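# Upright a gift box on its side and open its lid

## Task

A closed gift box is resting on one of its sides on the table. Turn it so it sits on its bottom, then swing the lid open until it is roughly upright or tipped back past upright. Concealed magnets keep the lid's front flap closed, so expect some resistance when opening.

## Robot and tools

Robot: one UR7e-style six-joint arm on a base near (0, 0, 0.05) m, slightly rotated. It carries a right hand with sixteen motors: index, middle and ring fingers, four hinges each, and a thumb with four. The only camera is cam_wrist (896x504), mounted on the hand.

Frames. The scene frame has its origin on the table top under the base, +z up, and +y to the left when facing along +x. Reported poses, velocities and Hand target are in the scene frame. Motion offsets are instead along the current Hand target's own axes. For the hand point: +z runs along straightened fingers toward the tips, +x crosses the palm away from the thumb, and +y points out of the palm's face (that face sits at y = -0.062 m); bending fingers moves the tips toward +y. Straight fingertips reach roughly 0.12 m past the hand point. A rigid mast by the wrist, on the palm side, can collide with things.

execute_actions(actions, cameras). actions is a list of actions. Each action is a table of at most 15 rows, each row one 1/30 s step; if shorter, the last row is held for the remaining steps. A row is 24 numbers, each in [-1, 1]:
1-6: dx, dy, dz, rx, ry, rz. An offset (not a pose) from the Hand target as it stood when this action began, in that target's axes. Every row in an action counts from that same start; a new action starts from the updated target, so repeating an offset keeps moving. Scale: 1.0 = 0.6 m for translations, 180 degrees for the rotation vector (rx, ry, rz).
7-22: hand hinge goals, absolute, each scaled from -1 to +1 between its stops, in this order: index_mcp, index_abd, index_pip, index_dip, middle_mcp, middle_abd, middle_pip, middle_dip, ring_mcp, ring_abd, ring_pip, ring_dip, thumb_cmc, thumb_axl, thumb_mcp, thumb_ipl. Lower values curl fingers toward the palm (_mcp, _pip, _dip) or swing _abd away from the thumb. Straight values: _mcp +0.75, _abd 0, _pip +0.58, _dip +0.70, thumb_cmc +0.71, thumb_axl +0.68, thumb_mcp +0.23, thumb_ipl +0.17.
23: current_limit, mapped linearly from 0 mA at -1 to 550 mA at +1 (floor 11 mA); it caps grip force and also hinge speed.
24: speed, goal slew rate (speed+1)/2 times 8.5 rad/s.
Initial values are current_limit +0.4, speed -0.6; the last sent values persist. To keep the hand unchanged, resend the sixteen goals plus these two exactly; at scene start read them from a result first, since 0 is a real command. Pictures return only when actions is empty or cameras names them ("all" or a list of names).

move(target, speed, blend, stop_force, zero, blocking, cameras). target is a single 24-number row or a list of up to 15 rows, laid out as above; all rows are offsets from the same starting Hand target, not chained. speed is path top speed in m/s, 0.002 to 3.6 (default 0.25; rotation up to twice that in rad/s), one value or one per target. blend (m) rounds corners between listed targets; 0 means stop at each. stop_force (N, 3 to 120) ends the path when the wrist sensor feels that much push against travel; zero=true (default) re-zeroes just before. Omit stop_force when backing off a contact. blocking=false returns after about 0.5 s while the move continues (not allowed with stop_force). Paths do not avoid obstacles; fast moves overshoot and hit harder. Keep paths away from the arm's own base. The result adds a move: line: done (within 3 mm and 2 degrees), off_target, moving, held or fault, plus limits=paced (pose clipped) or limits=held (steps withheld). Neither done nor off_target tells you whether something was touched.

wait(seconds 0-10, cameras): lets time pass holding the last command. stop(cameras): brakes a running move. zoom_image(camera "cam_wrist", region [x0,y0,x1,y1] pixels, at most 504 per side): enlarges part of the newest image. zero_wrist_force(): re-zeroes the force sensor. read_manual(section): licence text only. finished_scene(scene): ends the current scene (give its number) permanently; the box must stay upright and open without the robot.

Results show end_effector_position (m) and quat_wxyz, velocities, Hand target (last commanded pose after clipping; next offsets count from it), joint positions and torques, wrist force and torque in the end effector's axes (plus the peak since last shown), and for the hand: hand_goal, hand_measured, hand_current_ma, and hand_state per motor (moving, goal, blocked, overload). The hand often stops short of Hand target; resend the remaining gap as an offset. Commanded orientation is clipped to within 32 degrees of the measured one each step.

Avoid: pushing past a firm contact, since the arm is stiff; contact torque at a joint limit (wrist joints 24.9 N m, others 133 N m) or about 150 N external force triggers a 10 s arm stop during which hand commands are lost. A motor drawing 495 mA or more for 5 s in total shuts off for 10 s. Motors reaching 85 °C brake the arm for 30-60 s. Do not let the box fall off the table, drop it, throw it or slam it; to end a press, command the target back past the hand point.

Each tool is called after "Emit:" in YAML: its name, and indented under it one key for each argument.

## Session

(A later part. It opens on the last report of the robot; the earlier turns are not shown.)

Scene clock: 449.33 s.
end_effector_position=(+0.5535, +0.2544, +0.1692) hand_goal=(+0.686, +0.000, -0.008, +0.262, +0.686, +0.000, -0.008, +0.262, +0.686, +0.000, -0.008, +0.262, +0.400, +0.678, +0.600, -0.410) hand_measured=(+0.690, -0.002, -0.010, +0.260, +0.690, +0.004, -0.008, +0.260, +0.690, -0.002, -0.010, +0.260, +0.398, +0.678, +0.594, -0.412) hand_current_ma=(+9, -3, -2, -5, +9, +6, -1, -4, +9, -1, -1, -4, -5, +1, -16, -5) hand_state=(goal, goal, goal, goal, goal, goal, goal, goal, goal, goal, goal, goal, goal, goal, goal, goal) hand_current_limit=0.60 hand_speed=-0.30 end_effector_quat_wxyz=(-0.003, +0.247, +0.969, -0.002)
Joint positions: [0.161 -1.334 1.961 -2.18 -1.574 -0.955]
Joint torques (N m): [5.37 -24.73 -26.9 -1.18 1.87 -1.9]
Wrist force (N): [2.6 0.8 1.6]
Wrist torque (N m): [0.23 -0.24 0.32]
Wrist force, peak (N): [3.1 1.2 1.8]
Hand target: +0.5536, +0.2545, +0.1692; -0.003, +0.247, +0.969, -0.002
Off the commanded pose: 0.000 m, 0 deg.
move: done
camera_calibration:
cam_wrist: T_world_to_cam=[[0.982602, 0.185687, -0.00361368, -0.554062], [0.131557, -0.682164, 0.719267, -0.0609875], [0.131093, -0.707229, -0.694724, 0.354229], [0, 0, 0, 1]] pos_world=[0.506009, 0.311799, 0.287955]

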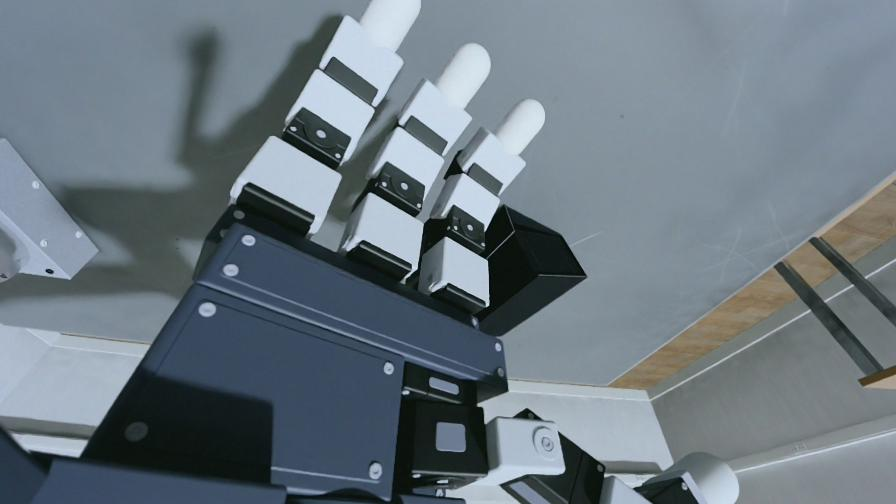

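Emit:
move:
  target:
    - [-0.0949,-0.3667,-0.0347,0,0,0.4467,0.686,0,-0.008,0.261,0.686,0,-0.008,0.261,0.686,0,-0.008,0.261,0.4,0.678,0.6,-0.41,0.6,-0.3]
    - [-0.1755,-0.353,0.0363,0,0,0.4467,0.686,0,-0.008,0.261,0.686,0,-0.008,0.261,0.686,0,-0.008,0.261,0.4,0.678,0.6,-0.41,0.6,-0.3]
  speed: [0.5,0.2]
  blend: [0.02,0]
  cameras: ["cam_wrist"]

Emit:
zoom_image:
  camera: "cam_wrist"
  region: [480, 0, 780, 160]

Scene clock: 464.97 s.
end_effector_position=(+0.5444, +0.0181, +0.1483) hand_goal=(+0.686, +0.000, -0.008, +0.262, +0.686, +0.000, -0.008, +0.262, +0.686, +0.000, -0.008, +0.262, +0.400, +0.678, +0.600, -0.410) hand_measured=(+0.690, -0.002, -0.010, +0.260, +0.690, +0.004, -0.008, +0.260, +0.690, -0.002, -0.008, +0.260, +0.398, +0.678, +0.594, -0.412) hand_current_ma=(+8, -3, -2, -5, +8, +6, -1, -4, +9, -1, -1, -4, -4, +1, -16, -5) hand_state=(goal, goal, goal, goal, goal, goal, goal, goal, goal, goal, goal, goal, goal, goal, goal, goal) hand_current_limit=0.60 hand_speed=-0.30 end_effector_quat_wxyz=(-0.001, +0.814, +0.581, -0.004)
Joint positions: [-0.092 -1.412 2.129 -2.271 -1.578 0.194]
Joint torques (N m): [-7.73 -19.61 -25.55 -3.76 -1.7 -1.3]
Wrist force (N): [2.5 1.0 1.5]
Wrist torque (N m): [0.25 -0.21 0.29]
Wrist force, peak (N): [3.0 1.0 1.8]
Hand target: +0.5445, +0.0181, +0.1482; -0.001, +0.814, +0.581, -0.004
Off the commanded pose: 0.000 m, 0 deg.
move: done
camera_calibration:
cam_wrist: T_world_to_cam=[[0.347355, -0.937723, 0.00440038, -0.136291], [-0.648263, -0.236736, 0.723678, 0.20991], [-0.677568, -0.254226, -0.690123, 0.605139], [0, 0, 0, 1]] pos_world=[0.593442, 0.075732, 0.266313]

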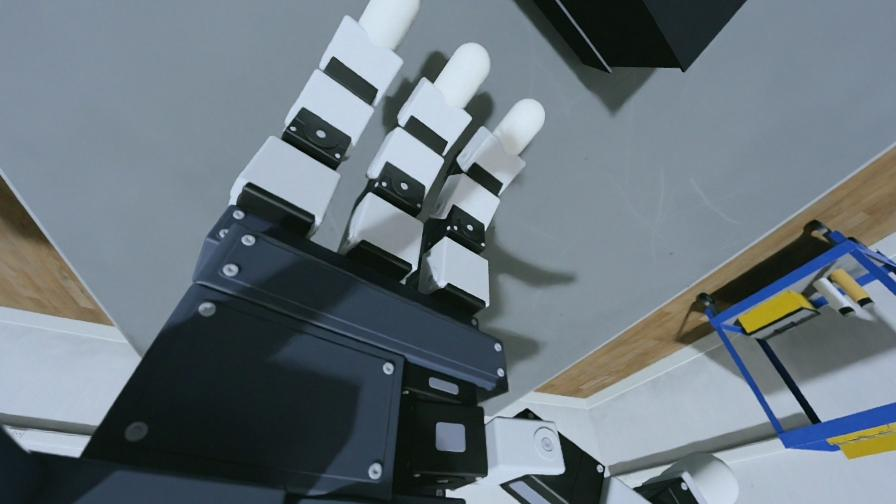

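Scaled by 1.680.

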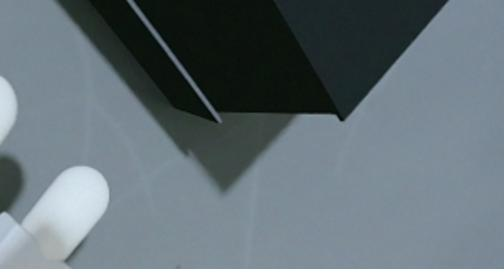

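Emit:
move:
  target:
    - [0,0.0843,-0.0073,0,0,0,0.686,0,-0.008,0.261,0.686,0,-0.008,0.261,0.686,0,-0.008,0.261,0.4,0.678,0.6,-0.41,0.6,-0.3]
    - [0,0.096,-0.0067,0,0,0,0.686,0,-0.008,0.261,0.686,0,-0.008,0.261,0.686,0,-0.008,0.261,0.4,0.678,0.6,-0.41,0.6,-0.3]
    - [0,0.1055,-0.0138,0,0,0,0.686,0,-0.008,0.261,0.686,0,-0.008,0.261,0.686,0,-0.008,0.261,0.4,0.678,0.6,-0.41,0.6,-0.3]
    - [0,0.1317,-0.0302,0,0,0,0.686,0,-0.008,0.261,0.686,0,-0.008,0.261,0.686,0,-0.008,0.261,0.4,0.678,0.6,-0.41,0.6,-0.3]
  speed: [0.1,0.04,0.04,0.04]
  blend: [0.002,0.001,0.002,0]
  cameras: ["cam_wrist"]

Emit:
zoom_image:
  camera: "cam_wrist"
  region: [410, 0, 830, 250]

Scene clock: 468.33 s.
end_effector_position=(+0.6192, -0.0076, +0.1658) hand_goal=(+0.686, +0.000, -0.008, +0.262, +0.686, +0.000, -0.008, +0.262, +0.686, +0.000, -0.008, +0.262, +0.400, +0.678, +0.600, -0.410) hand_measured=(+0.690, -0.002, -0.008, +0.260, +0.690, +0.004, -0.008, +0.260, +0.690, -0.002, -0.008, +0.260, +0.398, +0.678, +0.594, -0.412) hand_current_ma=(+9, -3, +0, -4, +8, +6, +0, -3, +9, -1, -1, -4, -4, +1, -16, -5) hand_state=(goal, goal, goal, goal, goal, goal, goal, goal, goal, goal, goal, goal, goal, goal, goal, goal) hand_current_limit=0.60 hand_speed=-0.30 end_effector_quat_wxyz=(-0.001, +0.814, +0.581, -0.004)
Joint positions: [-0.12 -1.287 1.912 -2.179 -1.579 0.166]
Joint torques (N m): [-8.6 -26.53 -26.25 -1.1 -1.62 -1.43]
Wrist force (N): [2.8 0.9 1.7]
Wrist torque (N m): [0.24 -0.28 0.32]
Wrist force, peak (N): [2.8 1.0 1.7]
Hand target: +0.6193, -0.0076, +0.1659; -0.001, +0.814, +0.581, -0.004
Off the commanded pose: 0.000 m, 0 deg.
move: done
camera_calibration:
cam_wrist: T_world_to_cam=[[0.347333, -0.937731, 0.00442542, -0.186442], [-0.648275, -0.236704, 0.723678, 0.239658], [-0.677568, -0.254226, -0.690123, 0.661365], [0, 0, 0, 1]] pos_world=[0.668242, 0.050032, 0.283813]

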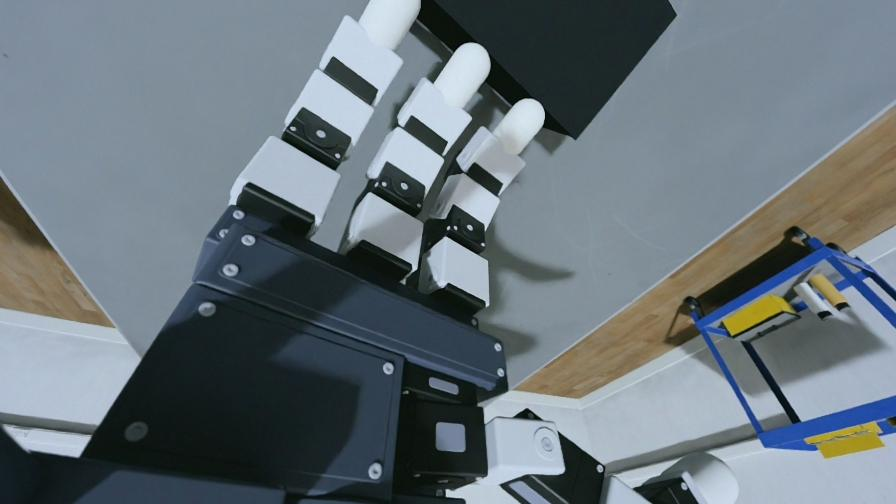

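Scaled by 1.200.

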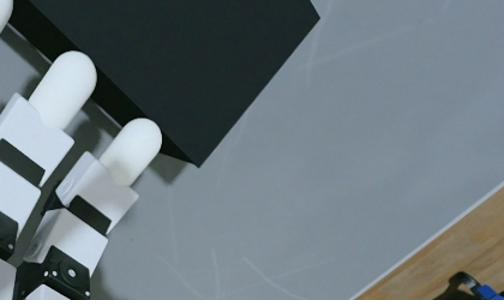

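Emit:
move:
  target:
    - [0,-0.0833,0,0,0,0,0.686,0,-0.008,0.261,0.686,0,-0.008,0.261,0.686,0,-0.008,0.261,0.4,0.678,0.6,-0.41,0.6,-0.3]
    - [0.0271,-0.1138,-0.1902,0,0,-0.5,0.686,0,-0.008,0.261,0.686,0,-0.008,0.261,0.686,0,-0.008,0.261,0.4,0.678,0.6,-0.41,0.6,-0.3]
    - [0.0439,-0.0139,-0.1902,0,0,0.9944,0.686,0,-0.008,0.261,0.686,0,-0.008,0.261,0.686,0,-0.008,0.261,0.4,0.678,0.6,-0.41,0.6,-0.3]
  speed: [0.2,0.6,0.7]
  blend: [0.01,0.03,0]
  cameras: ["cam_wrist"]

Scene clock: 477.70 s.
end_effector_position=(+0.6209, +0.0203, +0.2799) hand_goal=(+0.686, +0.000, -0.008, +0.262, +0.686, +0.000, -0.008, +0.262, +0.686, +0.000, -0.008, +0.262, +0.400, +0.678, +0.600, -0.410) hand_measured=(+0.690, -0.002, -0.008, +0.260, +0.690, +0.004, -0.008, +0.260, +0.690, -0.002, -0.008, +0.260, +0.398, +0.678, +0.594, -0.412) hand_current_ma=(+7, -3, +0, -4, +6, +5, +0, -3, +7, -1, -1, -4, -4, +1, -16, -5) hand_state=(goal, goal, goal, goal, goal, goal, goal, goal, goal, goal, goal, goal, goal, goal, goal, goal) hand_current_limit=0.60 hand_speed=-0.30 end_effector_quat_wxyz=(-0.004, -0.588, +0.809, +0.001)
Joint positions: [-0.183 -1.066 1.276 -1.764 -1.58 -3.055]
Joint torques (N m): [6.5 -38.72 -29.53 -0.86 1.66 -1.73]
Wrist force (N): [2.7 0.7 1.4]
Wrist torque (N m): [0.24 -0.21 0.26]
Wrist force, peak (N): [3.2 0.7 1.9]
Hand target: +0.6209, +0.0203, +0.2799; -0.004, -0.588, +0.809, +0.001
Off the commanded pose: 0.000 m, 0 deg.
move: done
camera_calibration:
cam_wrist: T_world_to_cam=[[-0.363294, 0.931666, 0.00404459, 0.24196], [0.654662, 0.252186, 0.712615, -0.651067], [0.662899, 0.261537, -0.701544, -0.0912458], [0, 0, 0, 1]] pos_world=[0.574618, -0.037372, 0.398969]

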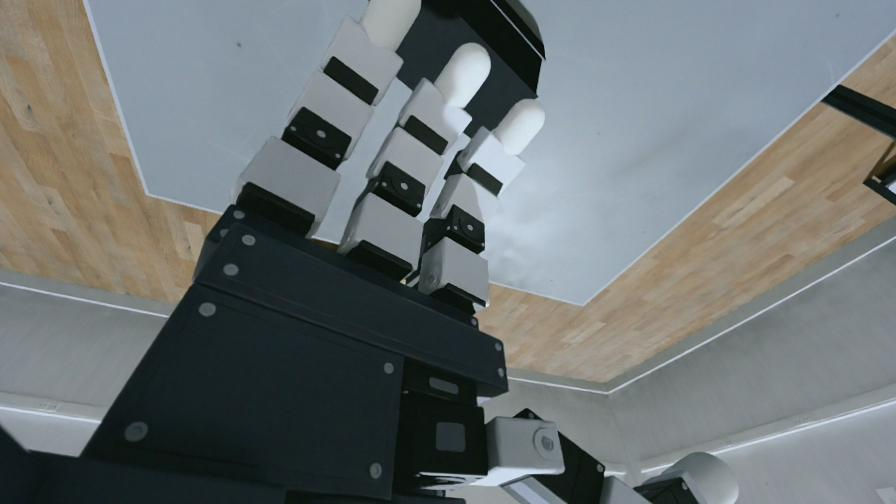

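Emit:
zoom_image:
  camera: "cam_wrist"
  region: [370, 0, 580, 120]

Scaled by 2.400.

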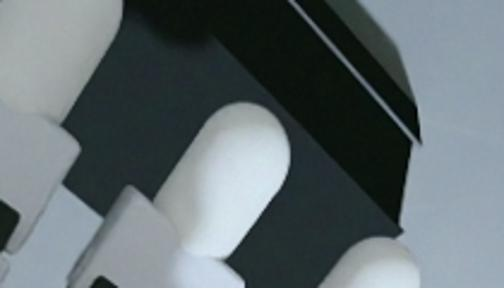

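Emit:
move:
  target:
    - [-0.0247,-0.0762,0.1665,0.3,0,0,0.80,0,0.242,0.203,0.80,0,0.242,0.203,0.80,0,0.242,0.203,-0.842,0.678,0.6,-0.41,0.4,-0.3]
  speed: 0.3
  cameras: ["cam_wrist"]

Emit:
zoom_image:
  camera: "cam_wrist"
  region: [400, 0, 896, 300]

Scene clock: 482.50 s.
end_effector_position=(+0.6682, +0.0200, +0.1797) hand_goal=(+0.800, +0.000, +0.242, +0.204, +0.800, +0.000, +0.242, +0.204, +0.800, +0.000, +0.242, +0.204, -0.842, +0.678, +0.600, -0.410) hand_measured=(+0.794, -0.002, +0.240, +0.208, +0.794, +0.004, +0.240, +0.206, +0.794, -0.002, +0.240, +0.206, -0.840, +0.678, +0.594, -0.412) hand_current_ma=(-14, -3, -4, +6, -13, +5, -3, +5, -14, -1, -4, +5, +6, +1, -16, -5) hand_state=(goal, goal, goal, goal, goal, goal, goal, goal, goal, goal, goal, goal, goal, goal, goal, goal) hand_current_limit=0.40 hand_speed=-0.30 end_effector_quat_wxyz=(+0.263, -0.526, +0.721, -0.366)
Joint positions: [-0.127 -1.087 1.92 -3.325 -1.69 -3.065]
Joint torques (N m): [5.95 -32.66 -5.98 -4.33 -1.83 -1.73]
Wrist force (N): [2.1 2.0 0.0]
Wrist torque (N m): [0.30 -0.21 0.27]
Wrist force, peak (N): [2.9 1.4 0.9]
Hand target: +0.6682, +0.0200, +0.1796; +0.263, -0.526, +0.721, -0.366
Off the commanded pose: 0.000 m, 0 deg.
move: done
camera_calibration:
cam_wrist: T_world_to_cam=[[-0.122328, 0.850331, -0.511832, 0.193143], [-0.108492, 0.501158, 0.858528, -0.131738], [0.986542, 0.160552, 0.0309487, -0.538691], [0, 0, 0, 1]] pos_world=[0.540776, -0.0117255, 0.228629]

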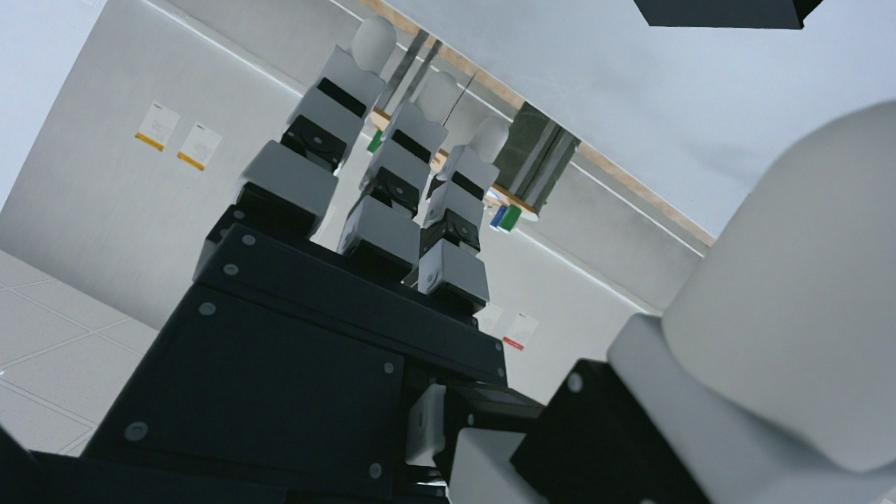

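Scaled by 1.016.

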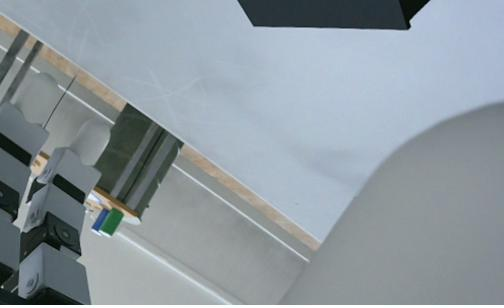

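Emit:
move:
  target: [0,0.1362,0.0989,0,0,0,0.80,0,0.242,0.203,0.80,0,0.242,0.203,0.80,0,0.242,0.203,-0.842,0.678,0.6,-0.41,0.4,-0.3]
  speed: 0.15

Emit:
execute_actions:
  actions:
    - [[0,0,0,0,0,0,0.58,0,0.242,0.203,0.58,0,0.242,0.203,0.58,0,0.242,0.203,-0.842,0.678,0.35,-0.41,0.1,-0.6]]
    - [[0,0,0,0,0,0,0.45,0,0.242,0.203,0.45,0,0.242,0.203,0.45,0,0.242,0.203,-0.842,0.678,0.15,-0.41,-0.2,-0.7]]
    - [[0,0,0,0,0,0,0.36,0,0.242,0.203,0.36,0,0.242,0.203,0.36,0,0.242,0.203,-0.842,0.678,-0.05,-0.41,-0.2,-0.7]]
  cameras: ["cam_wrist"]

Scene clock: 484.73 s.
end_effector_position=(+0.6674, +0.0197, +0.0788) hand_goal=(+0.800, +0.000, +0.242, +0.204, +0.800, +0.000, +0.242, +0.204, +0.800, +0.000, +0.242, +0.204, -0.842, +0.678, +0.600, -0.410) hand_measured=(+0.794, -0.002, +0.240, +0.208, +0.794, +0.004, +0.240, +0.206, +0.794, -0.002, +0.240, +0.206, -0.840, +0.678, +0.594, -0.412) hand_current_ma=(-16, -3, -4, +6, -14, +5, -3, +5, -15, -1, -4, +5, +6, +1, -16, -5) hand_state=(goal, goal, goal, goal, goal, goal, goal, goal, goal, goal, goal, goal, goal, goal, goal, goal) hand_current_limit=0.40 hand_speed=-0.30 end_effector_quat_wxyz=(+0.263, -0.526, +0.721, -0.366)
Joint positions: [-0.129 -0.884 1.949 -3.558 -1.689 -3.066]
Joint torques (N m): [3.41 -37.49 -19.96 -4.27 0.87 -1.45]
Wrist force (N): [1.9 2.1 -0.1]
Wrist torque (N m): [0.34 -0.16 0.26]
Wrist force, peak (N): [1.9 3.0 0.4]
Hand target: +0.6674, +0.0197, +0.0786; +0.263, -0.526, +0.721, -0.366
Off the commanded pose: 0.000 m, 0 deg.
move: done

Scene clock: 486.43 s.
end_effector_position=(+0.6674, +0.0197, +0.0787) hand_goal=(+0.360, +0.000, +0.242, +0.204, +0.360, +0.000, +0.242, +0.204, +0.360, +0.000, +0.242, +0.204, -0.842, +0.678, -0.050, -0.410) hand_measured=(+0.430, -0.002, +0.256, +0.208, +0.426, +0.004, +0.256, +0.208, +0.424, -0.002, +0.256, +0.206, -0.838, +0.678, +0.166, -0.398) hand_current_ma=(+220, -2, +38, +7, +220, +5, +38, +6, +220, -1, +36, +5, +7, +1, +220, +41) hand_state=(blocked, goal, goal, goal, blocked, goal, goal, goal, blocked, goal, goal, goal, goal, goal, blocked, goal) hand_current_limit=-0.20 hand_speed=-0.70 end_effector_quat_wxyz=(+0.263, -0.526, +0.721, -0.366)
Joint positions: [-0.129 -0.883 1.948 -3.558 -1.689 -3.066]
Joint torques (N m): [3.15 -38.05 -14.69 -0.77 -1.18 -1.5]
Wrist force (N): [1.9 -2.9 -2.0]
Wrist torque (N m): [0.50 -0.13 0.15]
Wrist force, peak (N): [1.9 -3.3 -2.0]
Hand target: +0.6674, +0.0197, +0.0786; +0.263, -0.526, +0.721, -0.366
Off the commanded pose: 0.000 m, 0 deg.
Step readings (end_effector_position):
0: (+0.6674, +0.0197, +0.0788)
1: (+0.6674, +0.0197, +0.0787)
2: (+0.6674, +0.0197, +0.0787)
4: (+0.6674, +0.0197, +0.0787)
8: (+0.6674, +0.0197, +0.0787)
15: (+0.6674, +0.0197, +0.0787)
16: (+0.6674, +0.0197, +0.0786)
17: (+0.6674, +0.0197, +0.0787)
19: (+0.6674, +0.0197, +0.0787)
23: (+0.6674, +0.0197, +0.0787)
30: (+0.6674, +0.0197, +0.0787)
31: (+0.6674, +0.0197, +0.0787)
32: (+0.6674, +0.0197, +0.0787)
34: (+0.6674, +0.0197, +0.0787)
38: (+0.6674, +0.0197, +0.0787)
45: (+0.6674, +0.0197, +0.0787)
camera_calibration:
cam_wrist: T_world_to_cam=[[-0.122309, 0.850322, -0.511853, 0.141597], [-0.108714, 0.501143, 0.858508, -0.0448409], [0.98652, 0.160648, 0.0311476, -0.534741], [0, 0, 0, 1]] pos_world=[0.539976, -0.0120257, 0.127629]

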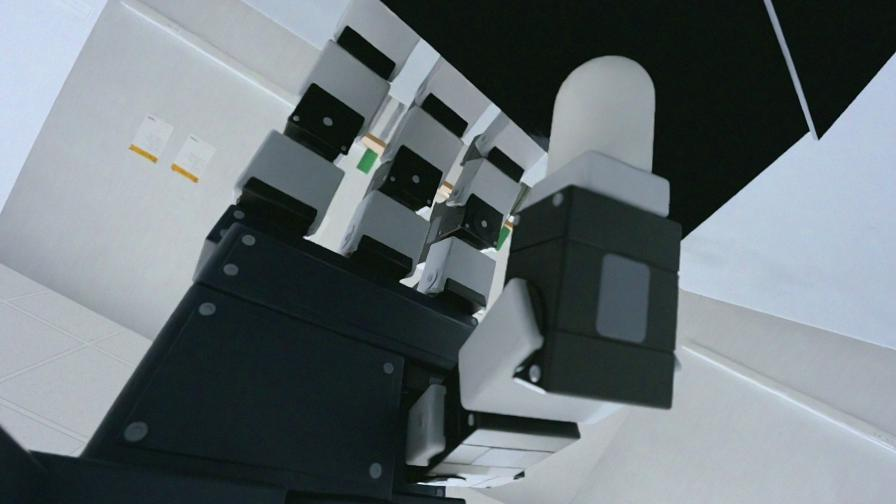

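Emit:
execute_actions:
  actions:
    - [[0,0,0,0,0,0,0.33,0,0.242,0.203,0.33,0,0.242,0.203,0.33,0,0.242,0.203,-0.842,0.678,-0.2,-0.41,0.1,-0.8]]

Emit:
move:
  target:
    - [0,-0.0302,0.0216,-0.0833,0,0,0.33,0,0.242,0.203,0.33,0,0.242,0.203,0.33,0,0.242,0.203,-0.842,0.678,-0.2,-0.41,0.1,-0.8]
    - [0,-0.0513,0.0497,-0.1667,0,0,0.33,0,0.242,0.203,0.33,0,0.242,0.203,0.33,0,0.242,0.203,-0.842,0.678,-0.2,-0.41,0.1,-0.8]
    - [0,-0.0638,0.0813,-0.25,0,0,0.33,0,0.242,0.203,0.33,0,0.242,0.203,0.33,0,0.242,0.203,-0.842,0.678,-0.2,-0.41,0.1,-0.8]
  speed: 0.08
  blend: [0.005,0.005,0]
  cameras: ["cam_wrist"]

Scene clock: 487.97 s.
end_effector_position=(+0.6674, +0.0197, +0.0787) hand_goal=(+0.330, +0.000, +0.242, +0.204, +0.330, +0.000, +0.242, +0.204, +0.330, +0.000, +0.242, +0.204, -0.842, +0.678, -0.200, -0.410) hand_measured=(+0.422, -0.002, +0.262, +0.208, +0.418, +0.002, +0.262, +0.208, +0.416, -0.002, +0.260, +0.208, -0.838, +0.678, +0.166, -0.394) hand_current_ma=(+303, -2, +53, +10, +302, +5, +53, +9, +303, -1, +51, +8, +9, +1, +302, +59) hand_state=(blocked, goal, goal, goal, blocked, goal, goal, goal, blocked, goal, goal, goal, goal, goal, blocked, goal) hand_current_limit=0.10 hand_speed=-0.80 end_effector_quat_wxyz=(+0.263, -0.526, +0.721, -0.366)
Joint positions: [-0.129 -0.883 1.948 -3.558 -1.689 -3.066]
Joint torques (N m): [4.59 -39.9 -5.99 -0.29 -1.2 -1.38]
Wrist force (N): [2.2 -4.2 -2.7]
Wrist torque (N m): [0.56 -0.14 0.15]
Wrist force, peak (N): [2.1 -4.5 -2.8]
Hand target: +0.6674, +0.0197, +0.0786; +0.263, -0.526, +0.721, -0.366
Off the commanded pose: 0.000 m, 0 deg.
Step readings (end_effector_position):
0: (+0.6674, +0.0197, +0.0787)
1: (+0.6674, +0.0197, +0.0787)
2: (+0.6674, +0.0197, +0.0787)
4: (+0.6674, +0.0197, +0.0787)
8: (+0.6674, +0.0197, +0.0787)
15: (+0.6674, +0.0197, +0.0787)

Scene clock: 493.50 s.
end_effector_position=(+0.7263, +0.0006, +0.0806) hand_goal=(+0.330, +0.000, +0.242, +0.204, +0.330, +0.000, +0.242, +0.204, +0.330, +0.000, +0.242, +0.204, -0.842, +0.678, -0.200, -0.410) hand_measured=(+0.404, -0.002, +0.272, +0.220, +0.400, +0.002, +0.270, +0.218, +0.398, -0.002, +0.268, +0.218, -0.834, +0.680, +0.168, -0.384) hand_current_ma=(+294, -2, +88, +44, +276, +4, +84, +38, +262, -1, +79, +34, +21, +3, +302, +104) hand_state=(blocked, goal, blocked, goal, blocked, goal, blocked, goal, blocked, goal, blocked, goal, goal, goal, blocked, blocked) hand_current_limit=0.10 hand_speed=-0.80 end_effector_quat_wxyz=(+0.042, -0.586, +0.807, -0.063)
Joint positions: [-0.174 -0.72 1.24 -2.231 -1.595 -3.049]
Joint torques (N m): [-7.85 -50.98 -27.41 -0.88 1.7 -1.68]
Wrist force (N): [2.6 1.0 1.8]
Wrist torque (N m): [0.37 -0.26 0.26]
Wrist force, peak (N): [1.9 -4.7 -2.5]
Hand target: +0.7264, +0.0006, +0.0806; +0.042, -0.586, +0.807, -0.063
Off the commanded pose: 0.000 m, 0 deg.
move: done
camera_calibration:
cam_wrist: T_world_to_cam=[[-0.357607, 0.928998, -0.0952943, 0.303415], [0.541807, 0.289503, 0.789071, -0.497305], [0.760633, 0.230546, -0.606866, -0.374416], [0, 0, 0, 1]] pos_world=[0.66274, -0.0515803, 0.194103]

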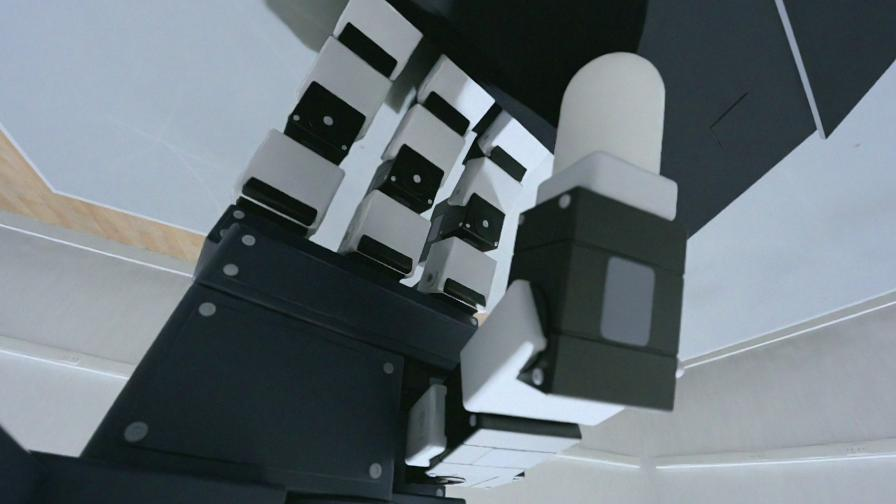

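Emit:
execute_actions:
  actions:
    - [[0,0.0016,0.0099,0,0,0,0.38,0,0.25,0.21,0.38,0,0.25,0.21,0.38,0,0.25,0.21,-0.842,0.678,0.1,-0.39,-0.1,-0.85]]
    - [[0,0,0,0,0,0,0.48,0,0.225,0.09,0.48,0,0.225,0.09,0.48,0,0.225,0.09,-0.842,0.678,0.05,-0.39,-0.1,-0.85]]
    - [[0,0,0,0,0,0,0.565,0,0.192,-0.027,0.565,0,0.192,-0.027,0.565,0,0.192,-0.027,-0.842,0.678,0.05,-0.39,-0.1,-0.85]]
  cameras: ["cam_wrist"]

Scene clock: 498.83 s.
end_effector_position=(+0.7263, +0.0006, +0.0746) hand_goal=(+0.566, +0.000, +0.192, -0.026, +0.566, +0.000, +0.192, -0.026, +0.566, +0.000, +0.192, -0.026, -0.842, +0.678, +0.050, -0.390) hand_measured=(+0.450, -0.002, +0.190, +0.008, +0.456, +0.002, +0.188, +0.010, +0.462, -0.002, +0.188, +0.006, -0.834, +0.678, +0.252, -0.366) hand_current_ma=(-247, -2, -4, +109, -247, +4, -9, +110, -247, -1, -6, +96, +20, +1, +247, +99) hand_state=(blocked, goal, goal, blocked, blocked, goal, goal, blocked, blocked, goal, goal, blocked, goal, goal, blocked, blocked) hand_current_limit=-0.10 hand_speed=-0.85 end_effector_quat_wxyz=(+0.042, -0.586, +0.807, -0.063)
Joint positions: [-0.174 -0.713 1.243 -2.241 -1.595 -3.049]
Joint torques (N m): [-5.12 -35.48 -2.5 -2.1 0.62 -1.37]
Wrist force (N): [3.7 2.7 -23.6]
Wrist torque (N m): [1.23 0.01 0.49]
Wrist force, peak (N): [3.8 2.8 -23.6]
Hand target: +0.7263, +0.0006, +0.0745; +0.042, -0.586, +0.807, -0.063
Off the commanded pose: 0.000 m, 0 deg.
Step readings (end_effector_position):
0: (+0.7264, +0.0006, +0.0806)
1: (+0.7264, +0.0006, +0.0806)
2: (+0.7264, +0.0006, +0.0803)
4: (+0.7264, +0.0006, +0.0783)
8: (+0.7263, +0.0006, +0.0757)
15: (+0.7263, +0.0006, +0.0748)
16: (+0.7263, +0.0006, +0.0747)
17: (+0.7263, +0.0006, +0.0747)
19: (+0.7263, +0.0006, +0.0746)
23: (+0.7263, +0.0006, +0.0746)
30: (+0.7263, +0.0006, +0.0746)
31: (+0.7263, +0.0006, +0.0746)
32: (+0.7263, +0.0006, +0.0746)
34: (+0.7263, +0.0006, +0.0746)
38: (+0.7263, +0.0006, +0.0746)
45: (+0.7263, +0.0006, +0.0746)
camera_calibration:
cam_wrist: T_world_to_cam=[[-0.357566, 0.929029, -0.095138, 0.302743], [0.542023, 0.289408, 0.788958, -0.492564], [0.760498, 0.230538, -0.607038, -0.37792], [0, 0, 0, 1]] pos_world=[0.66264, -0.0515802, 0.188003]

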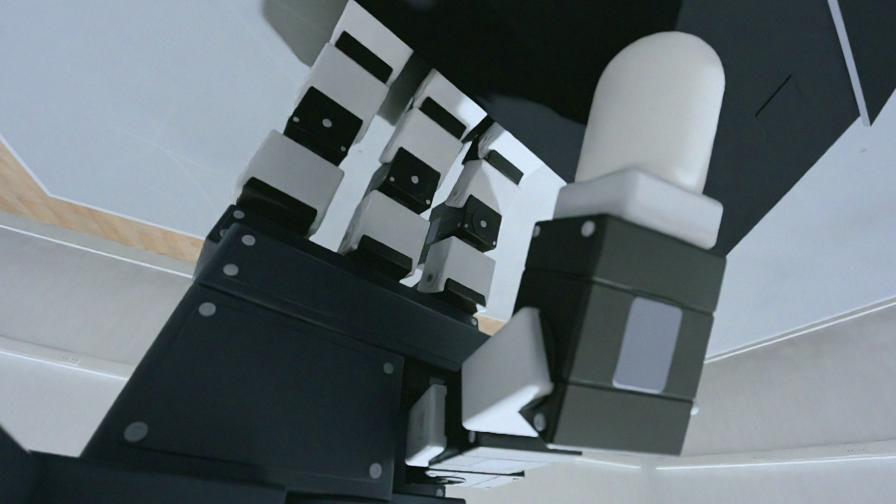

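Emit:
execute_actions:
  actions:
    - [[0,-0.0026,-0.0165,0,0,0,0.50,0,0.2,0.03,0.50,0,0.2,0.03,0.50,0,0.2,0.03,-0.842,0.678,0.08,-0.39,-0.2,-0.85]]
    - [[0,0,0,0,0,0,0.565,0,0.192,-0.027,0.565,0,0.192,-0.027,0.565,0,0.192,-0.027,-0.842,0.678,0.08,-0.39,-0.2,-0.85]]
    - [[0,0,0,0,0,0,0.62,0,0.22,-0.15,0.62,0,0.22,-0.15,0.62,0,0.22,-0.15,-0.842,0.678,0.08,-0.39,-0.2,-0.85]]
  cameras: ["cam_wrist"]

Scene clock: 500.90 s.
end_effector_position=(+0.7264, +0.0006, +0.0846) hand_goal=(+0.620, +0.000, +0.220, -0.150, +0.620, +0.000, +0.220, -0.150, +0.620, +0.000, +0.220, -0.150, -0.842, +0.678, +0.080, -0.390) hand_measured=(+0.640, -0.002, +0.238, -0.120, +0.636, +0.002, +0.234, -0.128, +0.632, -0.002, +0.230, -0.132, -0.838, +0.678, +0.108, -0.378) hand_current_ma=(+62, -2, +48, +89, +48, +4, +37, +63, +35, -1, +27, +48, +7, +1, +114, +42) hand_state=(blocked, goal, goal, blocked, goal, goal, goal, blocked, goal, goal, goal, goal, goal, goal, blocked, goal) hand_current_limit=-0.20 hand_speed=-0.85 end_effector_quat_wxyz=(+0.042, -0.586, +0.807, -0.063)
Joint positions: [-0.174 -0.725 1.237 -2.223 -1.595 -3.049]
Joint torques (N m): [4.95 -66.75 -27.75 -1.73 -1.51 0.96]
Wrist force (N): [2.8 0.8 1.8]
Wrist torque (N m): [0.28 -0.29 0.28]
Wrist force, peak (N): [3.7 2.8 -23.5]
Hand target: +0.7264, +0.0006, +0.0846; +0.042, -0.586, +0.807, -0.063
Off the commanded pose: 0.000 m, 0 deg.
Step readings (end_effector_position):
0: (+0.7263, +0.0006, +0.0745)
1: (+0.7263, +0.0006, +0.0745)
2: (+0.7263, +0.0006, +0.0748)
4: (+0.7261, +0.0006, +0.0782)
8: (+0.7263, +0.0006, +0.0824)
15: (+0.7264, +0.0006, +0.0843)
16: (+0.7264, +0.0006, +0.0844)
17: (+0.7264, +0.0006, +0.0844)
19: (+0.7264, +0.0006, +0.0845)
23: (+0.7264, +0.0006, +0.0845)
30: (+0.7264, +0.0006, +0.0846)
31: (+0.7264, +0.0006, +0.0846)
32: (+0.7264, +0.0006, +0.0846)
34: (+0.7264, +0.0006, +0.0846)
38: (+0.7264, +0.0006, +0.0846)
45: (+0.7264, +0.0006, +0.0846)
camera_calibration:
cam_wrist: T_world_to_cam=[[-0.357593, 0.929021, -0.0951166, 0.303753], [0.542063, 0.289421, 0.788925, -0.500607], [0.760457, 0.230555, -0.607083, -0.371828], [0, 0, 0, 1]] pos_world=[0.66274, -0.0515802, 0.198103]

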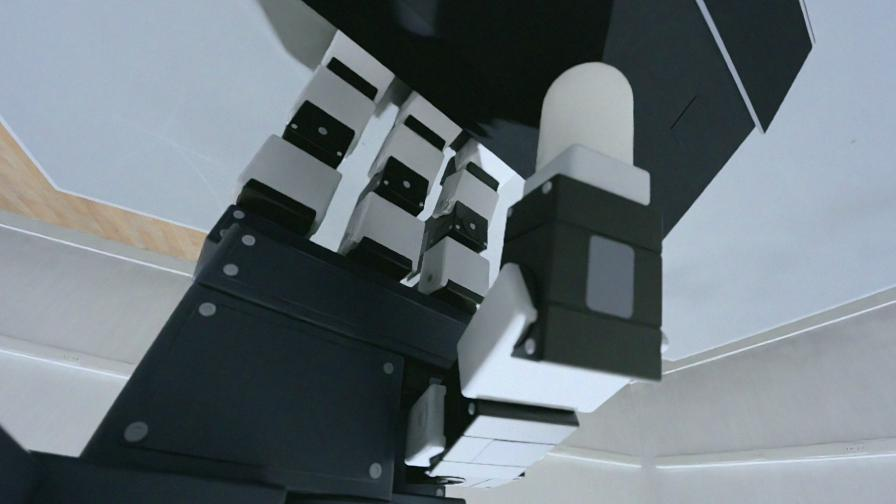

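Emit:
execute_actions:
  actions:
    - [[0,0,0,0,0,0,0.66,0,0.24,-0.25,0.66,0,0.24,-0.25,0.66,0,0.24,-0.25,-0.842,0.678,-0.1,-0.39,-0.2,-0.87]]
    - [[0,0,0,0,0,0,0.70,0,0.26,-0.34,0.70,0,0.26,-0.34,0.70,0,0.26,-0.34,-0.842,0.678,-0.2,-0.39,-0.2,-0.87]]
  cameras: ["cam_wrist"]

Scene clock: 504.37 s.
end_effector_position=(+0.7264, +0.0006, +0.0846) hand_goal=(+0.700, +0.000, +0.260, -0.340, +0.700, +0.000, +0.260, -0.340, +0.700, +0.000, +0.260, -0.340, -0.842, +0.678, -0.200, -0.390) hand_measured=(+0.722, -0.002, +0.280, -0.306, +0.716, +0.002, +0.276, -0.316, +0.712, -0.002, +0.270, -0.322, -0.838, +0.678, +0.080, -0.374) hand_current_ma=(+69, -2, +55, +104, +49, +4, +40, +70, +30, -1, +25, +48, +7, +1, +220, +57) hand_state=(blocked, goal, goal, blocked, goal, goal, goal, blocked, goal, goal, goal, goal, goal, goal, blocked, goal) hand_current_limit=-0.20 hand_speed=-0.87 end_effector_quat_wxyz=(+0.042, -0.586, +0.807, -0.063)
Joint positions: [-0.174 -0.725 1.237 -2.223 -1.595 -3.049]
Joint torques (N m): [4.88 -67.06 -26.37 -3.9 -1.61 0.95]
Wrist force (N): [2.8 0.9 1.7]
Wrist torque (N m): [0.28 -0.30 0.28]
Wrist force, peak (N): [3.0 0.9 1.9]
Hand target: +0.7264, +0.0006, +0.0846; +0.042, -0.586, +0.807, -0.063
Off the commanded pose: 0.000 m, 0 deg.
Step readings (end_effector_position):
0: (+0.7264, +0.0006, +0.0846)
1: (+0.7264, +0.0006, +0.0846)
2: (+0.7264, +0.0006, +0.0846)
4: (+0.7264, +0.0006, +0.0846)
8: (+0.7264, +0.0006, +0.0846)
15: (+0.7264, +0.0006, +0.0846)
16: (+0.7264, +0.0006, +0.0846)
17: (+0.7264, +0.0006, +0.0846)
19: (+0.7264, +0.0006, +0.0846)
23: (+0.7264, +0.0006, +0.0846)
30: (+0.7264, +0.0006, +0.0846)
camera_calibration:
cam_wrist: T_world_to_cam=[[-0.357616, 0.929002, -0.0952119, 0.303786], [0.54199, 0.289495, 0.788948, -0.500559], [0.760498, 0.230537, -0.607038, -0.371865], [0, 0, 0, 1]] pos_world=[0.66274, -0.0515803, 0.198103]

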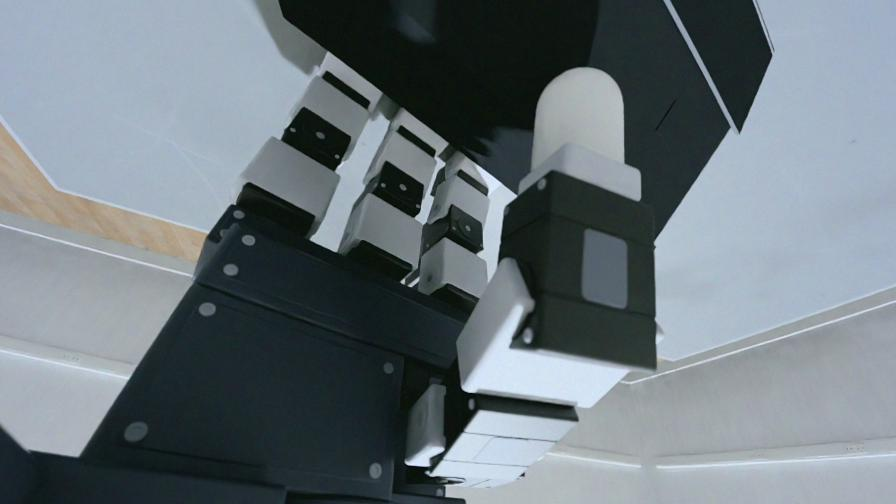

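Emit:
move:
  target:
    - [0,0.0392,-0.0065,0.0889,0,0,0.70,0,0.26,-0.34,0.70,0,0.26,-0.34,0.70,0,0.26,-0.34,-0.842,0.678,-0.2,-0.39,-0.2,-0.87]
    - [0,0.081,-0.0013,0.1833,0,0,0.70,0,0.26,-0.34,0.70,0,0.26,-0.34,0.70,0,0.26,-0.34,-0.842,0.678,-0.2,-0.39,-0.2,-0.87]
  speed: 0.08
  blend: [0.005,0]
  cameras: ["cam_wrist"]

Scene clock: 518.00 s.
end_effector_position=(+0.6806, +0.0154, +0.0781) hand_goal=(+0.700, +0.000, +0.260, -0.340, +0.700, +0.000, +0.260, -0.340, +0.700, +0.000, +0.260, -0.340, -0.842, +0.678, -0.200, -0.390) hand_measured=(+0.722, -0.002, +0.280, -0.308, +0.716, +0.002, +0.276, -0.316, +0.712, -0.002, +0.270, -0.324, -0.838, +0.678, +0.080, -0.374) hand_current_ma=(+69, -2, +55, +102, +49, +4, +40, +68, +30, -1, +25, +45, +8, +1, +220, +61) hand_state=(blocked, goal, goal, blocked, goal, goal, goal, blocked, goal, goal, goal, goal, goal, goal, blocked, goal) hand_current_limit=-0.20 hand_speed=-0.87 end_effector_quat_wxyz=(+0.207, -0.550, +0.756, -0.289)
Joint positions: [-0.143 -0.902 1.82 -3.202 -1.661 -3.053]
Joint torques (N m): [6.22 -38.94 -5.82 -4.41 -1.64 -1.51]
Wrist force (N): [2.2 2.6 1.2]
Wrist torque (N m): [0.31 -0.24 0.30]
Wrist force, peak (N): [2.8 1.4 2.1]
Hand target: +0.6805, +0.0154, +0.0780; +0.207, -0.550, +0.756, -0.289
Off the commanded pose: 0.000 m, 0 deg.
move: done
camera_calibration:
cam_wrist: T_world_to_cam=[[-0.214814, 0.880858, -0.421834, 0.201999], [0.0672525, 0.444233, 0.893384, -0.162355], [0.974337, 0.163542, -0.154667, -0.524255], [0, 0, 0, 1]] pos_world=[0.565112, -0.0200715, 0.14917]

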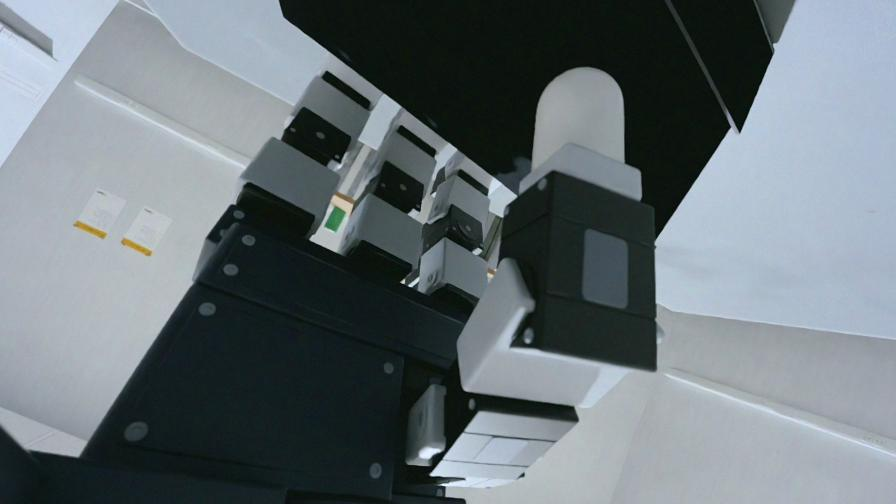

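Emit:
execute_actions:
  actions:
    - [[0,0,0,0,0,0,0.72,0,0.28,-0.31,0.72,0,0.28,-0.31,0.72,0,0.28,-0.31,-0.842,0.678,0.3,-0.4,0.1,-0.8]]
    - [[0,0,0,0,0,0,0.80,0,0.26,0.0,0.80,0,0.26,0.0,0.80,0,0.26,0.0,-0.842,0.678,0.6,-0.41,0.4,-0.5]]
    - [[0,0,0,0,0,0,0.80,0,0.242,0.203,0.80,0,0.242,0.203,0.80,0,0.242,0.203,-0.842,0.678,0.6,-0.41,0.4,-0.5]]

Emit:
move:
  target: [0,-0.0564,-0.0502,0.1111,0,0,0.80,0,0.242,0.203,0.80,0,0.242,0.203,0.80,0,0.242,0.203,-0.842,0.678,0.6,-0.41,0.4,-0.3]
  speed: 0.15
  cameras: ["cam_wrist"]

Scene clock: 521.97 s.
end_effector_position=(+0.6805, +0.0154, +0.0780) hand_goal=(+0.800, +0.000, +0.242, +0.204, +0.800, +0.000, +0.242, +0.204, +0.800, +0.000, +0.242, +0.204, -0.842, +0.678, +0.600, -0.410) hand_measured=(+0.784, +0.000, +0.244, +0.200, +0.784, +0.002, +0.244, +0.202, +0.784, -0.002, +0.244, +0.202, -0.840, +0.678, +0.592, -0.408) hand_current_ma=(-49, -1, +4, -6, -43, +4, +3, -5, -47, -1, +3, -5, +5, +1, -28, +3) hand_state=(goal, goal, goal, goal, goal, goal, goal, goal, goal, goal, goal, goal, goal, goal, goal, goal) hand_current_limit=0.40 hand_speed=-0.50 end_effector_quat_wxyz=(+0.207, -0.550, +0.756, -0.289)
Joint positions: [-0.143 -0.902 1.82 -3.202 -1.661 -3.053]
Joint torques (N m): [5.05 -40.05 -6.59 -2.71 -1.23 -1.63]
Wrist force (N): [2.1 2.0 0.5]
Wrist torque (N m): [0.31 -0.22 0.28]
Wrist force, peak (N): [2.4 2.7 1.2]
Hand target: +0.6805, +0.0154, +0.0780; +0.207, -0.550, +0.756, -0.289
Off the commanded pose: 0.000 m, 0 deg.
Step readings (end_effector_position):
0: (+0.6805, +0.0154, +0.0780)
1: (+0.6805, +0.0154, +0.0780)
2: (+0.6805, +0.0154, +0.0780)
4: (+0.6805, +0.0154, +0.0780)
8: (+0.6805, +0.0154, +0.0780)
15: (+0.6805, +0.0154, +0.0780)
16: (+0.6805, +0.0154, +0.0780)
17: (+0.6805, +0.0154, +0.0780)
19: (+0.6805, +0.0154, +0.0780)
23: (+0.6805, +0.0154, +0.0780)
30: (+0.6805, +0.0154, +0.0780)
31: (+0.6805, +0.0154, +0.0780)
32: (+0.6805, +0.0154, +0.0780)
34: (+0.6805, +0.0154, +0.0780)
38: (+0.6805, +0.0154, +0.0780)
45: (+0.6805, +0.0154, +0.0780)

Scene clock: 523.80 s.
end_effector_position=(+0.6856, +0.0140, +0.1230) hand_goal=(+0.800, +0.000, +0.242, +0.204, +0.800, +0.000, +0.242, +0.204, +0.800, +0.000, +0.242, +0.204, -0.842, +0.678, +0.600, -0.410) hand_measured=(+0.784, +0.000, +0.244, +0.200, +0.784, +0.002, +0.244, +0.202, +0.784, -0.002, +0.244, +0.202, -0.840, +0.678, +0.592, -0.408) hand_current_ma=(-49, -1, +2, -6, -43, +4, +2, -5, -47, -1, +2, -5, +5, +1, -24, +3) hand_state=(goal, goal, goal, goal, goal, goal, goal, goal, goal, goal, goal, goal, goal, goal, goal, goal) hand_current_limit=0.40 hand_speed=-0.30 end_effector_quat_wxyz=(+0.299, -0.506, +0.694, -0.416)
Joint positions: [-0.126 -0.913 1.936 -3.656 -1.7 -3.082]
Joint torques (N m): [5.96 -37.61 -2.32 -4.01 -1.59 -1.66]
Wrist force (N): [2.0 2.1 -0.4]
Wrist torque (N m): [0.34 -0.17 0.28]
Wrist force, peak (N): [2.5 1.9 0.0]
Hand target: +0.6856, +0.0140, +0.1230; +0.299, -0.506, +0.694, -0.416
Off the commanded pose: 0.000 m, 0 deg.
move: done
camera_calibration:
cam_wrist: T_world_to_cam=[[-0.0518624, 0.827172, -0.559551, 0.129281], [-0.219979, 0.537081, 0.814343, 0.00314938], [0.974125, 0.165323, 0.154106, -0.559889], [0, 0, 0, 1]] pos_world=[0.552799, -0.0160661, 0.156057]

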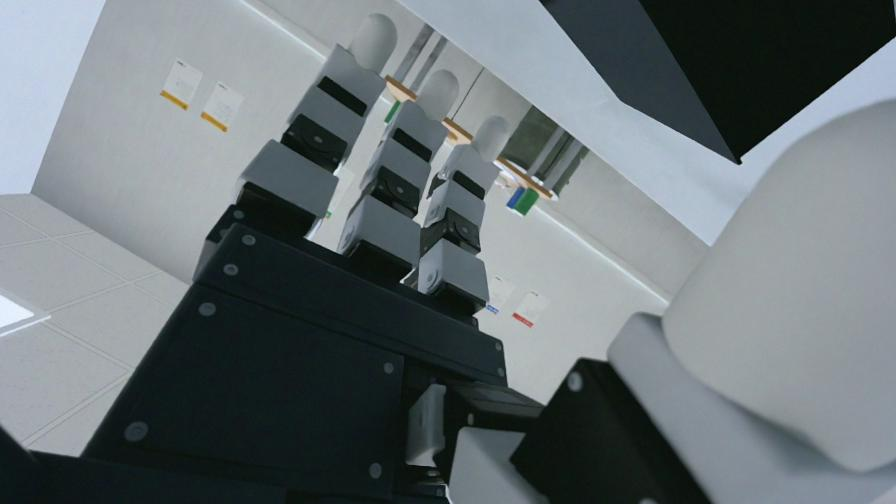

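Emit:
move:
  target: [0,0.0536,0.0323,0,0,0,0.80,0,0.242,0.203,0.80,0,0.242,0.203,0.80,0,0.242,0.203,-0.842,0.678,0.6,-0.41,0.4,-0.3]
  speed: 0.12

Emit:
execute_actions:
  actions:
    - [[0,0,0,0,0,0,0.58,0,0.242,0.203,0.58,0,0.242,0.203,0.58,0,0.242,0.203,-0.842,0.678,0.35,-0.41,0.1,-0.6]]
    - [[0,0,0,0,0,0,0.45,0,0.242,0.203,0.45,0,0.242,0.203,0.45,0,0.242,0.203,-0.842,0.678,0.15,-0.41,-0.2,-0.7]]
    - [[0,0,0,0,0,0,0.36,0,0.242,0.203,0.36,0,0.242,0.203,0.36,0,0.242,0.203,-0.842,0.678,-0.1,-0.41,-0.2,-0.7]]
    - [[0,0,0,0,0,0,0.33,0,0.242,0.203,0.33,0,0.242,0.203,0.33,0,0.242,0.203,-0.842,0.678,-0.2,-0.41,0.1,-0.8]]
  cameras: ["cam_wrist"]

Scene clock: 526.37 s.
end_effector_position=(+0.6872, +0.0133, +0.0857) hand_goal=(+0.800, +0.000, +0.242, +0.204, +0.800, +0.000, +0.242, +0.204, +0.800, +0.000, +0.242, +0.204, -0.842, +0.678, +0.600, -0.410) hand_measured=(+0.784, +0.000, +0.244, +0.200, +0.784, +0.002, +0.244, +0.202, +0.784, -0.002, +0.244, +0.202, -0.840, +0.678, +0.592, -0.408) hand_current_ma=(-49, -1, +2, -6, -43, +4, +2, -5, -47, -1, +2, -5, +5, +1, -23, +3) hand_state=(goal, goal, goal, goal, goal, goal, goal, goal, goal, goal, goal, goal, goal, goal, goal, goal) hand_current_limit=0.40 hand_speed=-0.30 end_effector_quat_wxyz=(+0.299, -0.506, +0.694, -0.416)
Joint positions: [-0.128 -0.829 1.929 -3.732 -1.699 -3.082]
Joint torques (N m): [-7.02 -38.76 -20.05 -3.62 1.65 -1.58]
Wrist force (N): [1.8 2.1 -0.5]
Wrist torque (N m): [0.32 -0.16 0.27]
Wrist force, peak (N): [1.8 2.6 0.0]
Hand target: +0.6873, +0.0133, +0.0855; +0.299, -0.506, +0.694, -0.416
Off the commanded pose: 0.000 m, 0 deg.
move: done

Scene clock: 528.57 s.
end_effector_position=(+0.6873, +0.0133, +0.0855) hand_goal=(+0.330, +0.000, +0.242, +0.204, +0.330, +0.000, +0.242, +0.204, +0.330, +0.000, +0.242, +0.204, -0.842, +0.678, -0.200, -0.410) hand_measured=(+0.416, +0.000, +0.262, +0.208, +0.414, +0.002, +0.262, +0.208, +0.414, -0.002, +0.260, +0.208, -0.836, +0.678, +0.166, -0.390) hand_current_ma=(+303, -1, +52, +7, +303, +4, +52, +7, +303, -1, +51, +6, +14, +2, +303, +75) hand_state=(blocked, goal, goal, goal, blocked, goal, goal, goal, blocked, goal, goal, goal, goal, goal, blocked, goal) hand_current_limit=0.10 hand_speed=-0.80 end_effector_quat_wxyz=(+0.299, -0.506, +0.694, -0.416)
Joint positions: [-0.128 -0.829 1.929 -3.733 -1.699 -3.082]
Joint torques (N m): [-7.48 -40.08 -12.81 -0.32 1.49 -1.57]
Wrist force (N): [1.8 -3.7 -1.9]
Wrist torque (N m): [0.49 -0.13 0.14]
Wrist force, peak (N): [1.7 -3.9 -2.1]
Hand target: +0.6873, +0.0133, +0.0855; +0.299, -0.506, +0.694, -0.416
Off the commanded pose: 0.000 m, 0 deg.
Step readings (end_effector_position):
0: (+0.6872, +0.0133, +0.0857)
1: (+0.6872, +0.0133, +0.0856)
2: (+0.6873, +0.0133, +0.0856)
4: (+0.6873, +0.0133, +0.0856)
8: (+0.6873, +0.0133, +0.0855)
15: (+0.6873, +0.0133, +0.0855)
16: (+0.6873, +0.0133, +0.0855)
17: (+0.6873, +0.0133, +0.0855)
19: (+0.6873, +0.0133, +0.0855)
23: (+0.6873, +0.0133, +0.0855)
30: (+0.6873, +0.0133, +0.0855)
31: (+0.6873, +0.0133, +0.0855)
32: (+0.6873, +0.0133, +0.0855)
34: (+0.6873, +0.0133, +0.0855)
38: (+0.6873, +0.0133, +0.0855)
45: (+0.6873, +0.0133, +0.0855)
46: (+0.6873, +0.0133, +0.0855)
47: (+0.6873, +0.0133, +0.0855)
49: (+0.6873, +0.0133, +0.0855)
53: (+0.6873, +0.0133, +0.0855)
60: (+0.6873, +0.0133, +0.0855)
camera_calibration:
cam_wrist: T_world_to_cam=[[-0.0516653, 0.82712, -0.559645, 0.10886], [-0.220223, 0.537163, 0.814222, 0.0345663], [0.97408, 0.165314, 0.154398, -0.555563], [0, 0, 0, 1]] pos_world=[0.5544, -0.0167661, 0.118556]

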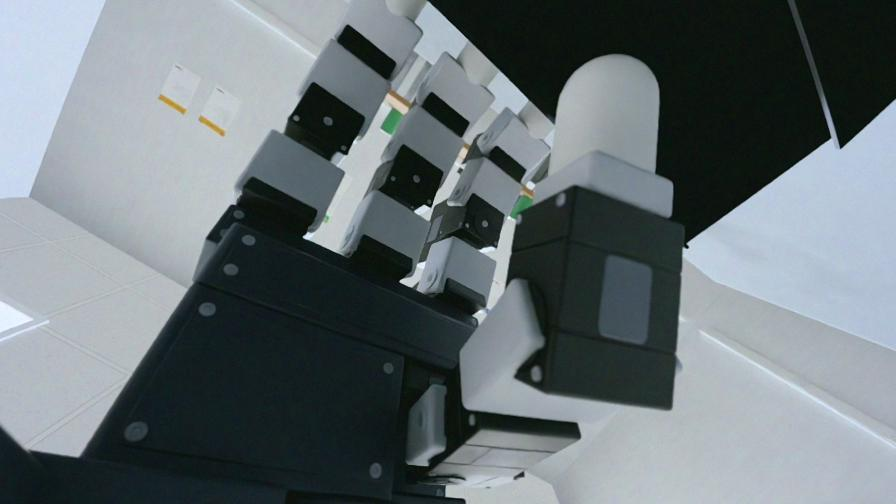

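Emit:
move:
  target:
    - [0,-0.0276,0.0314,-0.0889,0,0,0.33,0,0.242,0.203,0.33,0,0.242,0.203,0.33,0,0.242,0.203,-0.842,0.678,-0.2,-0.41,0.1,-0.8]
    - [0,-0.0422,0.0695,-0.1778,0,0,0.33,0,0.242,0.203,0.33,0,0.242,0.203,0.33,0,0.242,0.203,-0.842,0.678,-0.2,-0.41,0.1,-0.8]
    - [0,-0.0471,0.1088,-0.2667,0,0,0.33,0,0.242,0.203,0.33,0,0.242,0.203,0.33,0,0.242,0.203,-0.842,0.678,-0.2,-0.41,0.1,-0.8]
  speed: 0.08
  blend: [0.005,0.005,0]
  cameras: ["cam_wrist"]

Scene clock: 535.03 s.
end_effector_position=(+0.7546, -0.0086, +0.0794) hand_goal=(+0.330, +0.000, +0.242, +0.204, +0.330, +0.000, +0.242, +0.204, +0.330, +0.000, +0.242, +0.204, -0.842, +0.678, -0.200, -0.410) hand_measured=(+0.396, +0.000, +0.266, +0.216, +0.394, +0.002, +0.266, +0.214, +0.392, -0.002, +0.266, +0.214, -0.830, +0.682, +0.174, -0.382) hand_current_ma=(+256, -1, +72, +30, +245, +4, +70, +26, +238, -1, +67, +24, +32, +9, +303, +116) hand_state=(blocked, goal, blocked, goal, blocked, goal, blocked, goal, blocked, goal, blocked, goal, goal, goal, blocked, blocked) hand_current_limit=0.10 hand_speed=-0.80 end_effector_quat_wxyz=(+0.068, -0.584, +0.803, -0.098)
Joint positions: [-0.175 -0.69 1.2 -2.308 -1.602 -3.052]
Joint torques (N m): [-7.51 -52.42 -27.22 -1 1.54 -1.61]
Wrist force (N): [2.8 1.1 1.8]
Wrist torque (N m): [0.37 -0.30 0.20]
Wrist force, peak (N): [1.8 -4.1 -2.0]
Hand target: +0.7547, -0.0086, +0.0794; +0.068, -0.584, +0.803, -0.098
Off the commanded pose: 0.000 m, 0 deg.
move: done
camera_calibration:
cam_wrist: T_world_to_cam=[[-0.347813, 0.925579, -0.14943, 0.318797], [0.47497, 0.311365, 0.823077, -0.461066], [0.80835, 0.215302, -0.547919, -0.435316], [0, 0, 0, 1]] pos_world=[0.681761, -0.0577877, 0.188613]

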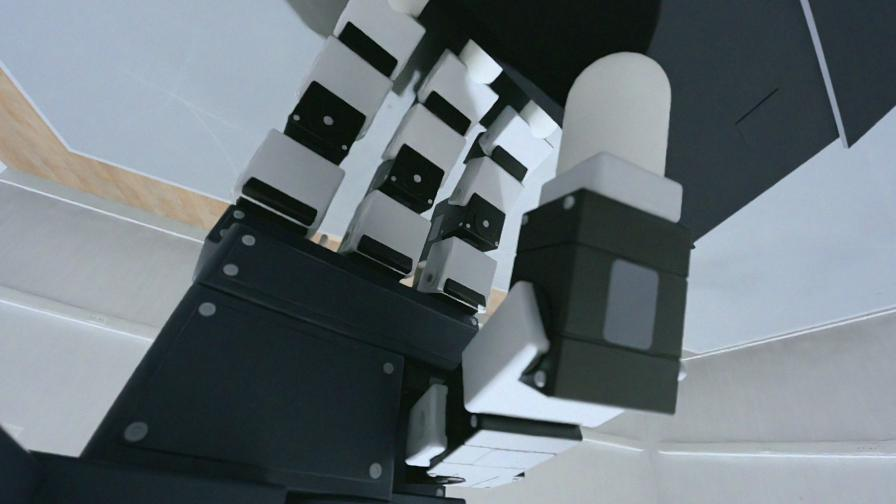

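Emit:
execute_actions:
  actions: []
  cameras: ["cam_wrist"]

Scene clock: 536.47 s.
end_effector_position=(+0.7547, -0.0086, +0.0794) hand_goal=(+0.330, +0.000, +0.242, +0.204, +0.330, +0.000, +0.242, +0.204, +0.330, +0.000, +0.242, +0.204, -0.842, +0.678, -0.200, -0.410) hand_measured=(+0.396, +0.000, +0.266, +0.216, +0.394, +0.002, +0.266, +0.214, +0.392, -0.002, +0.266, +0.214, -0.830, +0.682, +0.174, -0.382) hand_current_ma=(+256, -1, +72, +30, +245, +4, +70, +26, +238, -1, +67, +24, +32, +9, +303, +116) hand_state=(blocked, goal, blocked, goal, blocked, goal, blocked, goal, blocked, goal, blocked, goal, goal, goal, blocked, blocked) hand_current_limit=0.10 hand_speed=-0.80 end_effector_quat_wxyz=(+0.068, -0.584, +0.803, -0.098)
Joint positions: [-0.175 -0.69 1.2 -2.307 -1.602 -3.052]
Joint velocities: within noise
Joint torques (N m): [-7.93 -52.15 -27.67 -1.22 1.79 -1.75]
Motor temperatures (°C): [26 30 29 31 29 34]
Wrist force (N): [2.6 1.5 2.0]
Wrist torque (N m): [0.40 -0.28 0.20]
Wrist force, peak (N): [2.9 1.2 1.9]
Hand target: +0.7547, -0.0086, +0.0794; +0.068, -0.584, +0.803, -0.098
Off the commanded pose: 0.000 m, 0 deg.
camera_calibration:
cam_wrist: T_world_to_cam=[[-0.347915, 0.925562, -0.1493, 0.318876], [0.475134, 0.311355, 0.822986, -0.461209], [0.808209, 0.215392, -0.548091, -0.435263], [0, 0, 0, 1]] pos_world=[0.681862, -0.0577878, 0.188613]

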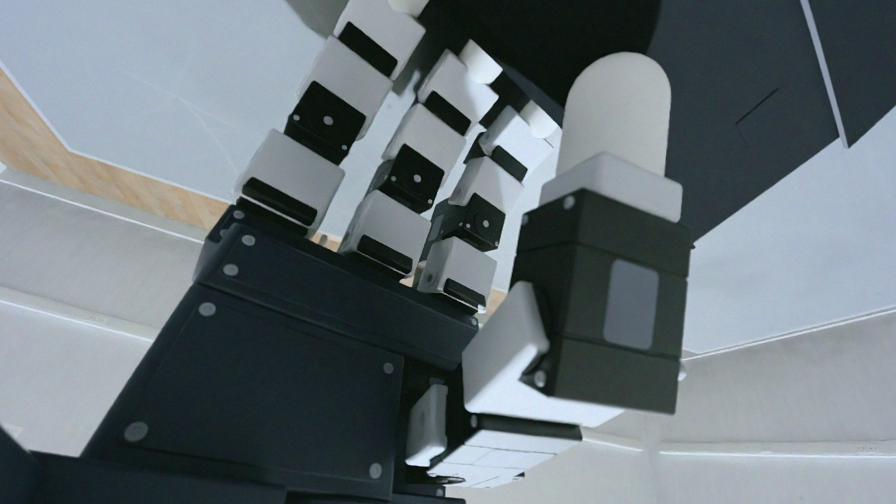

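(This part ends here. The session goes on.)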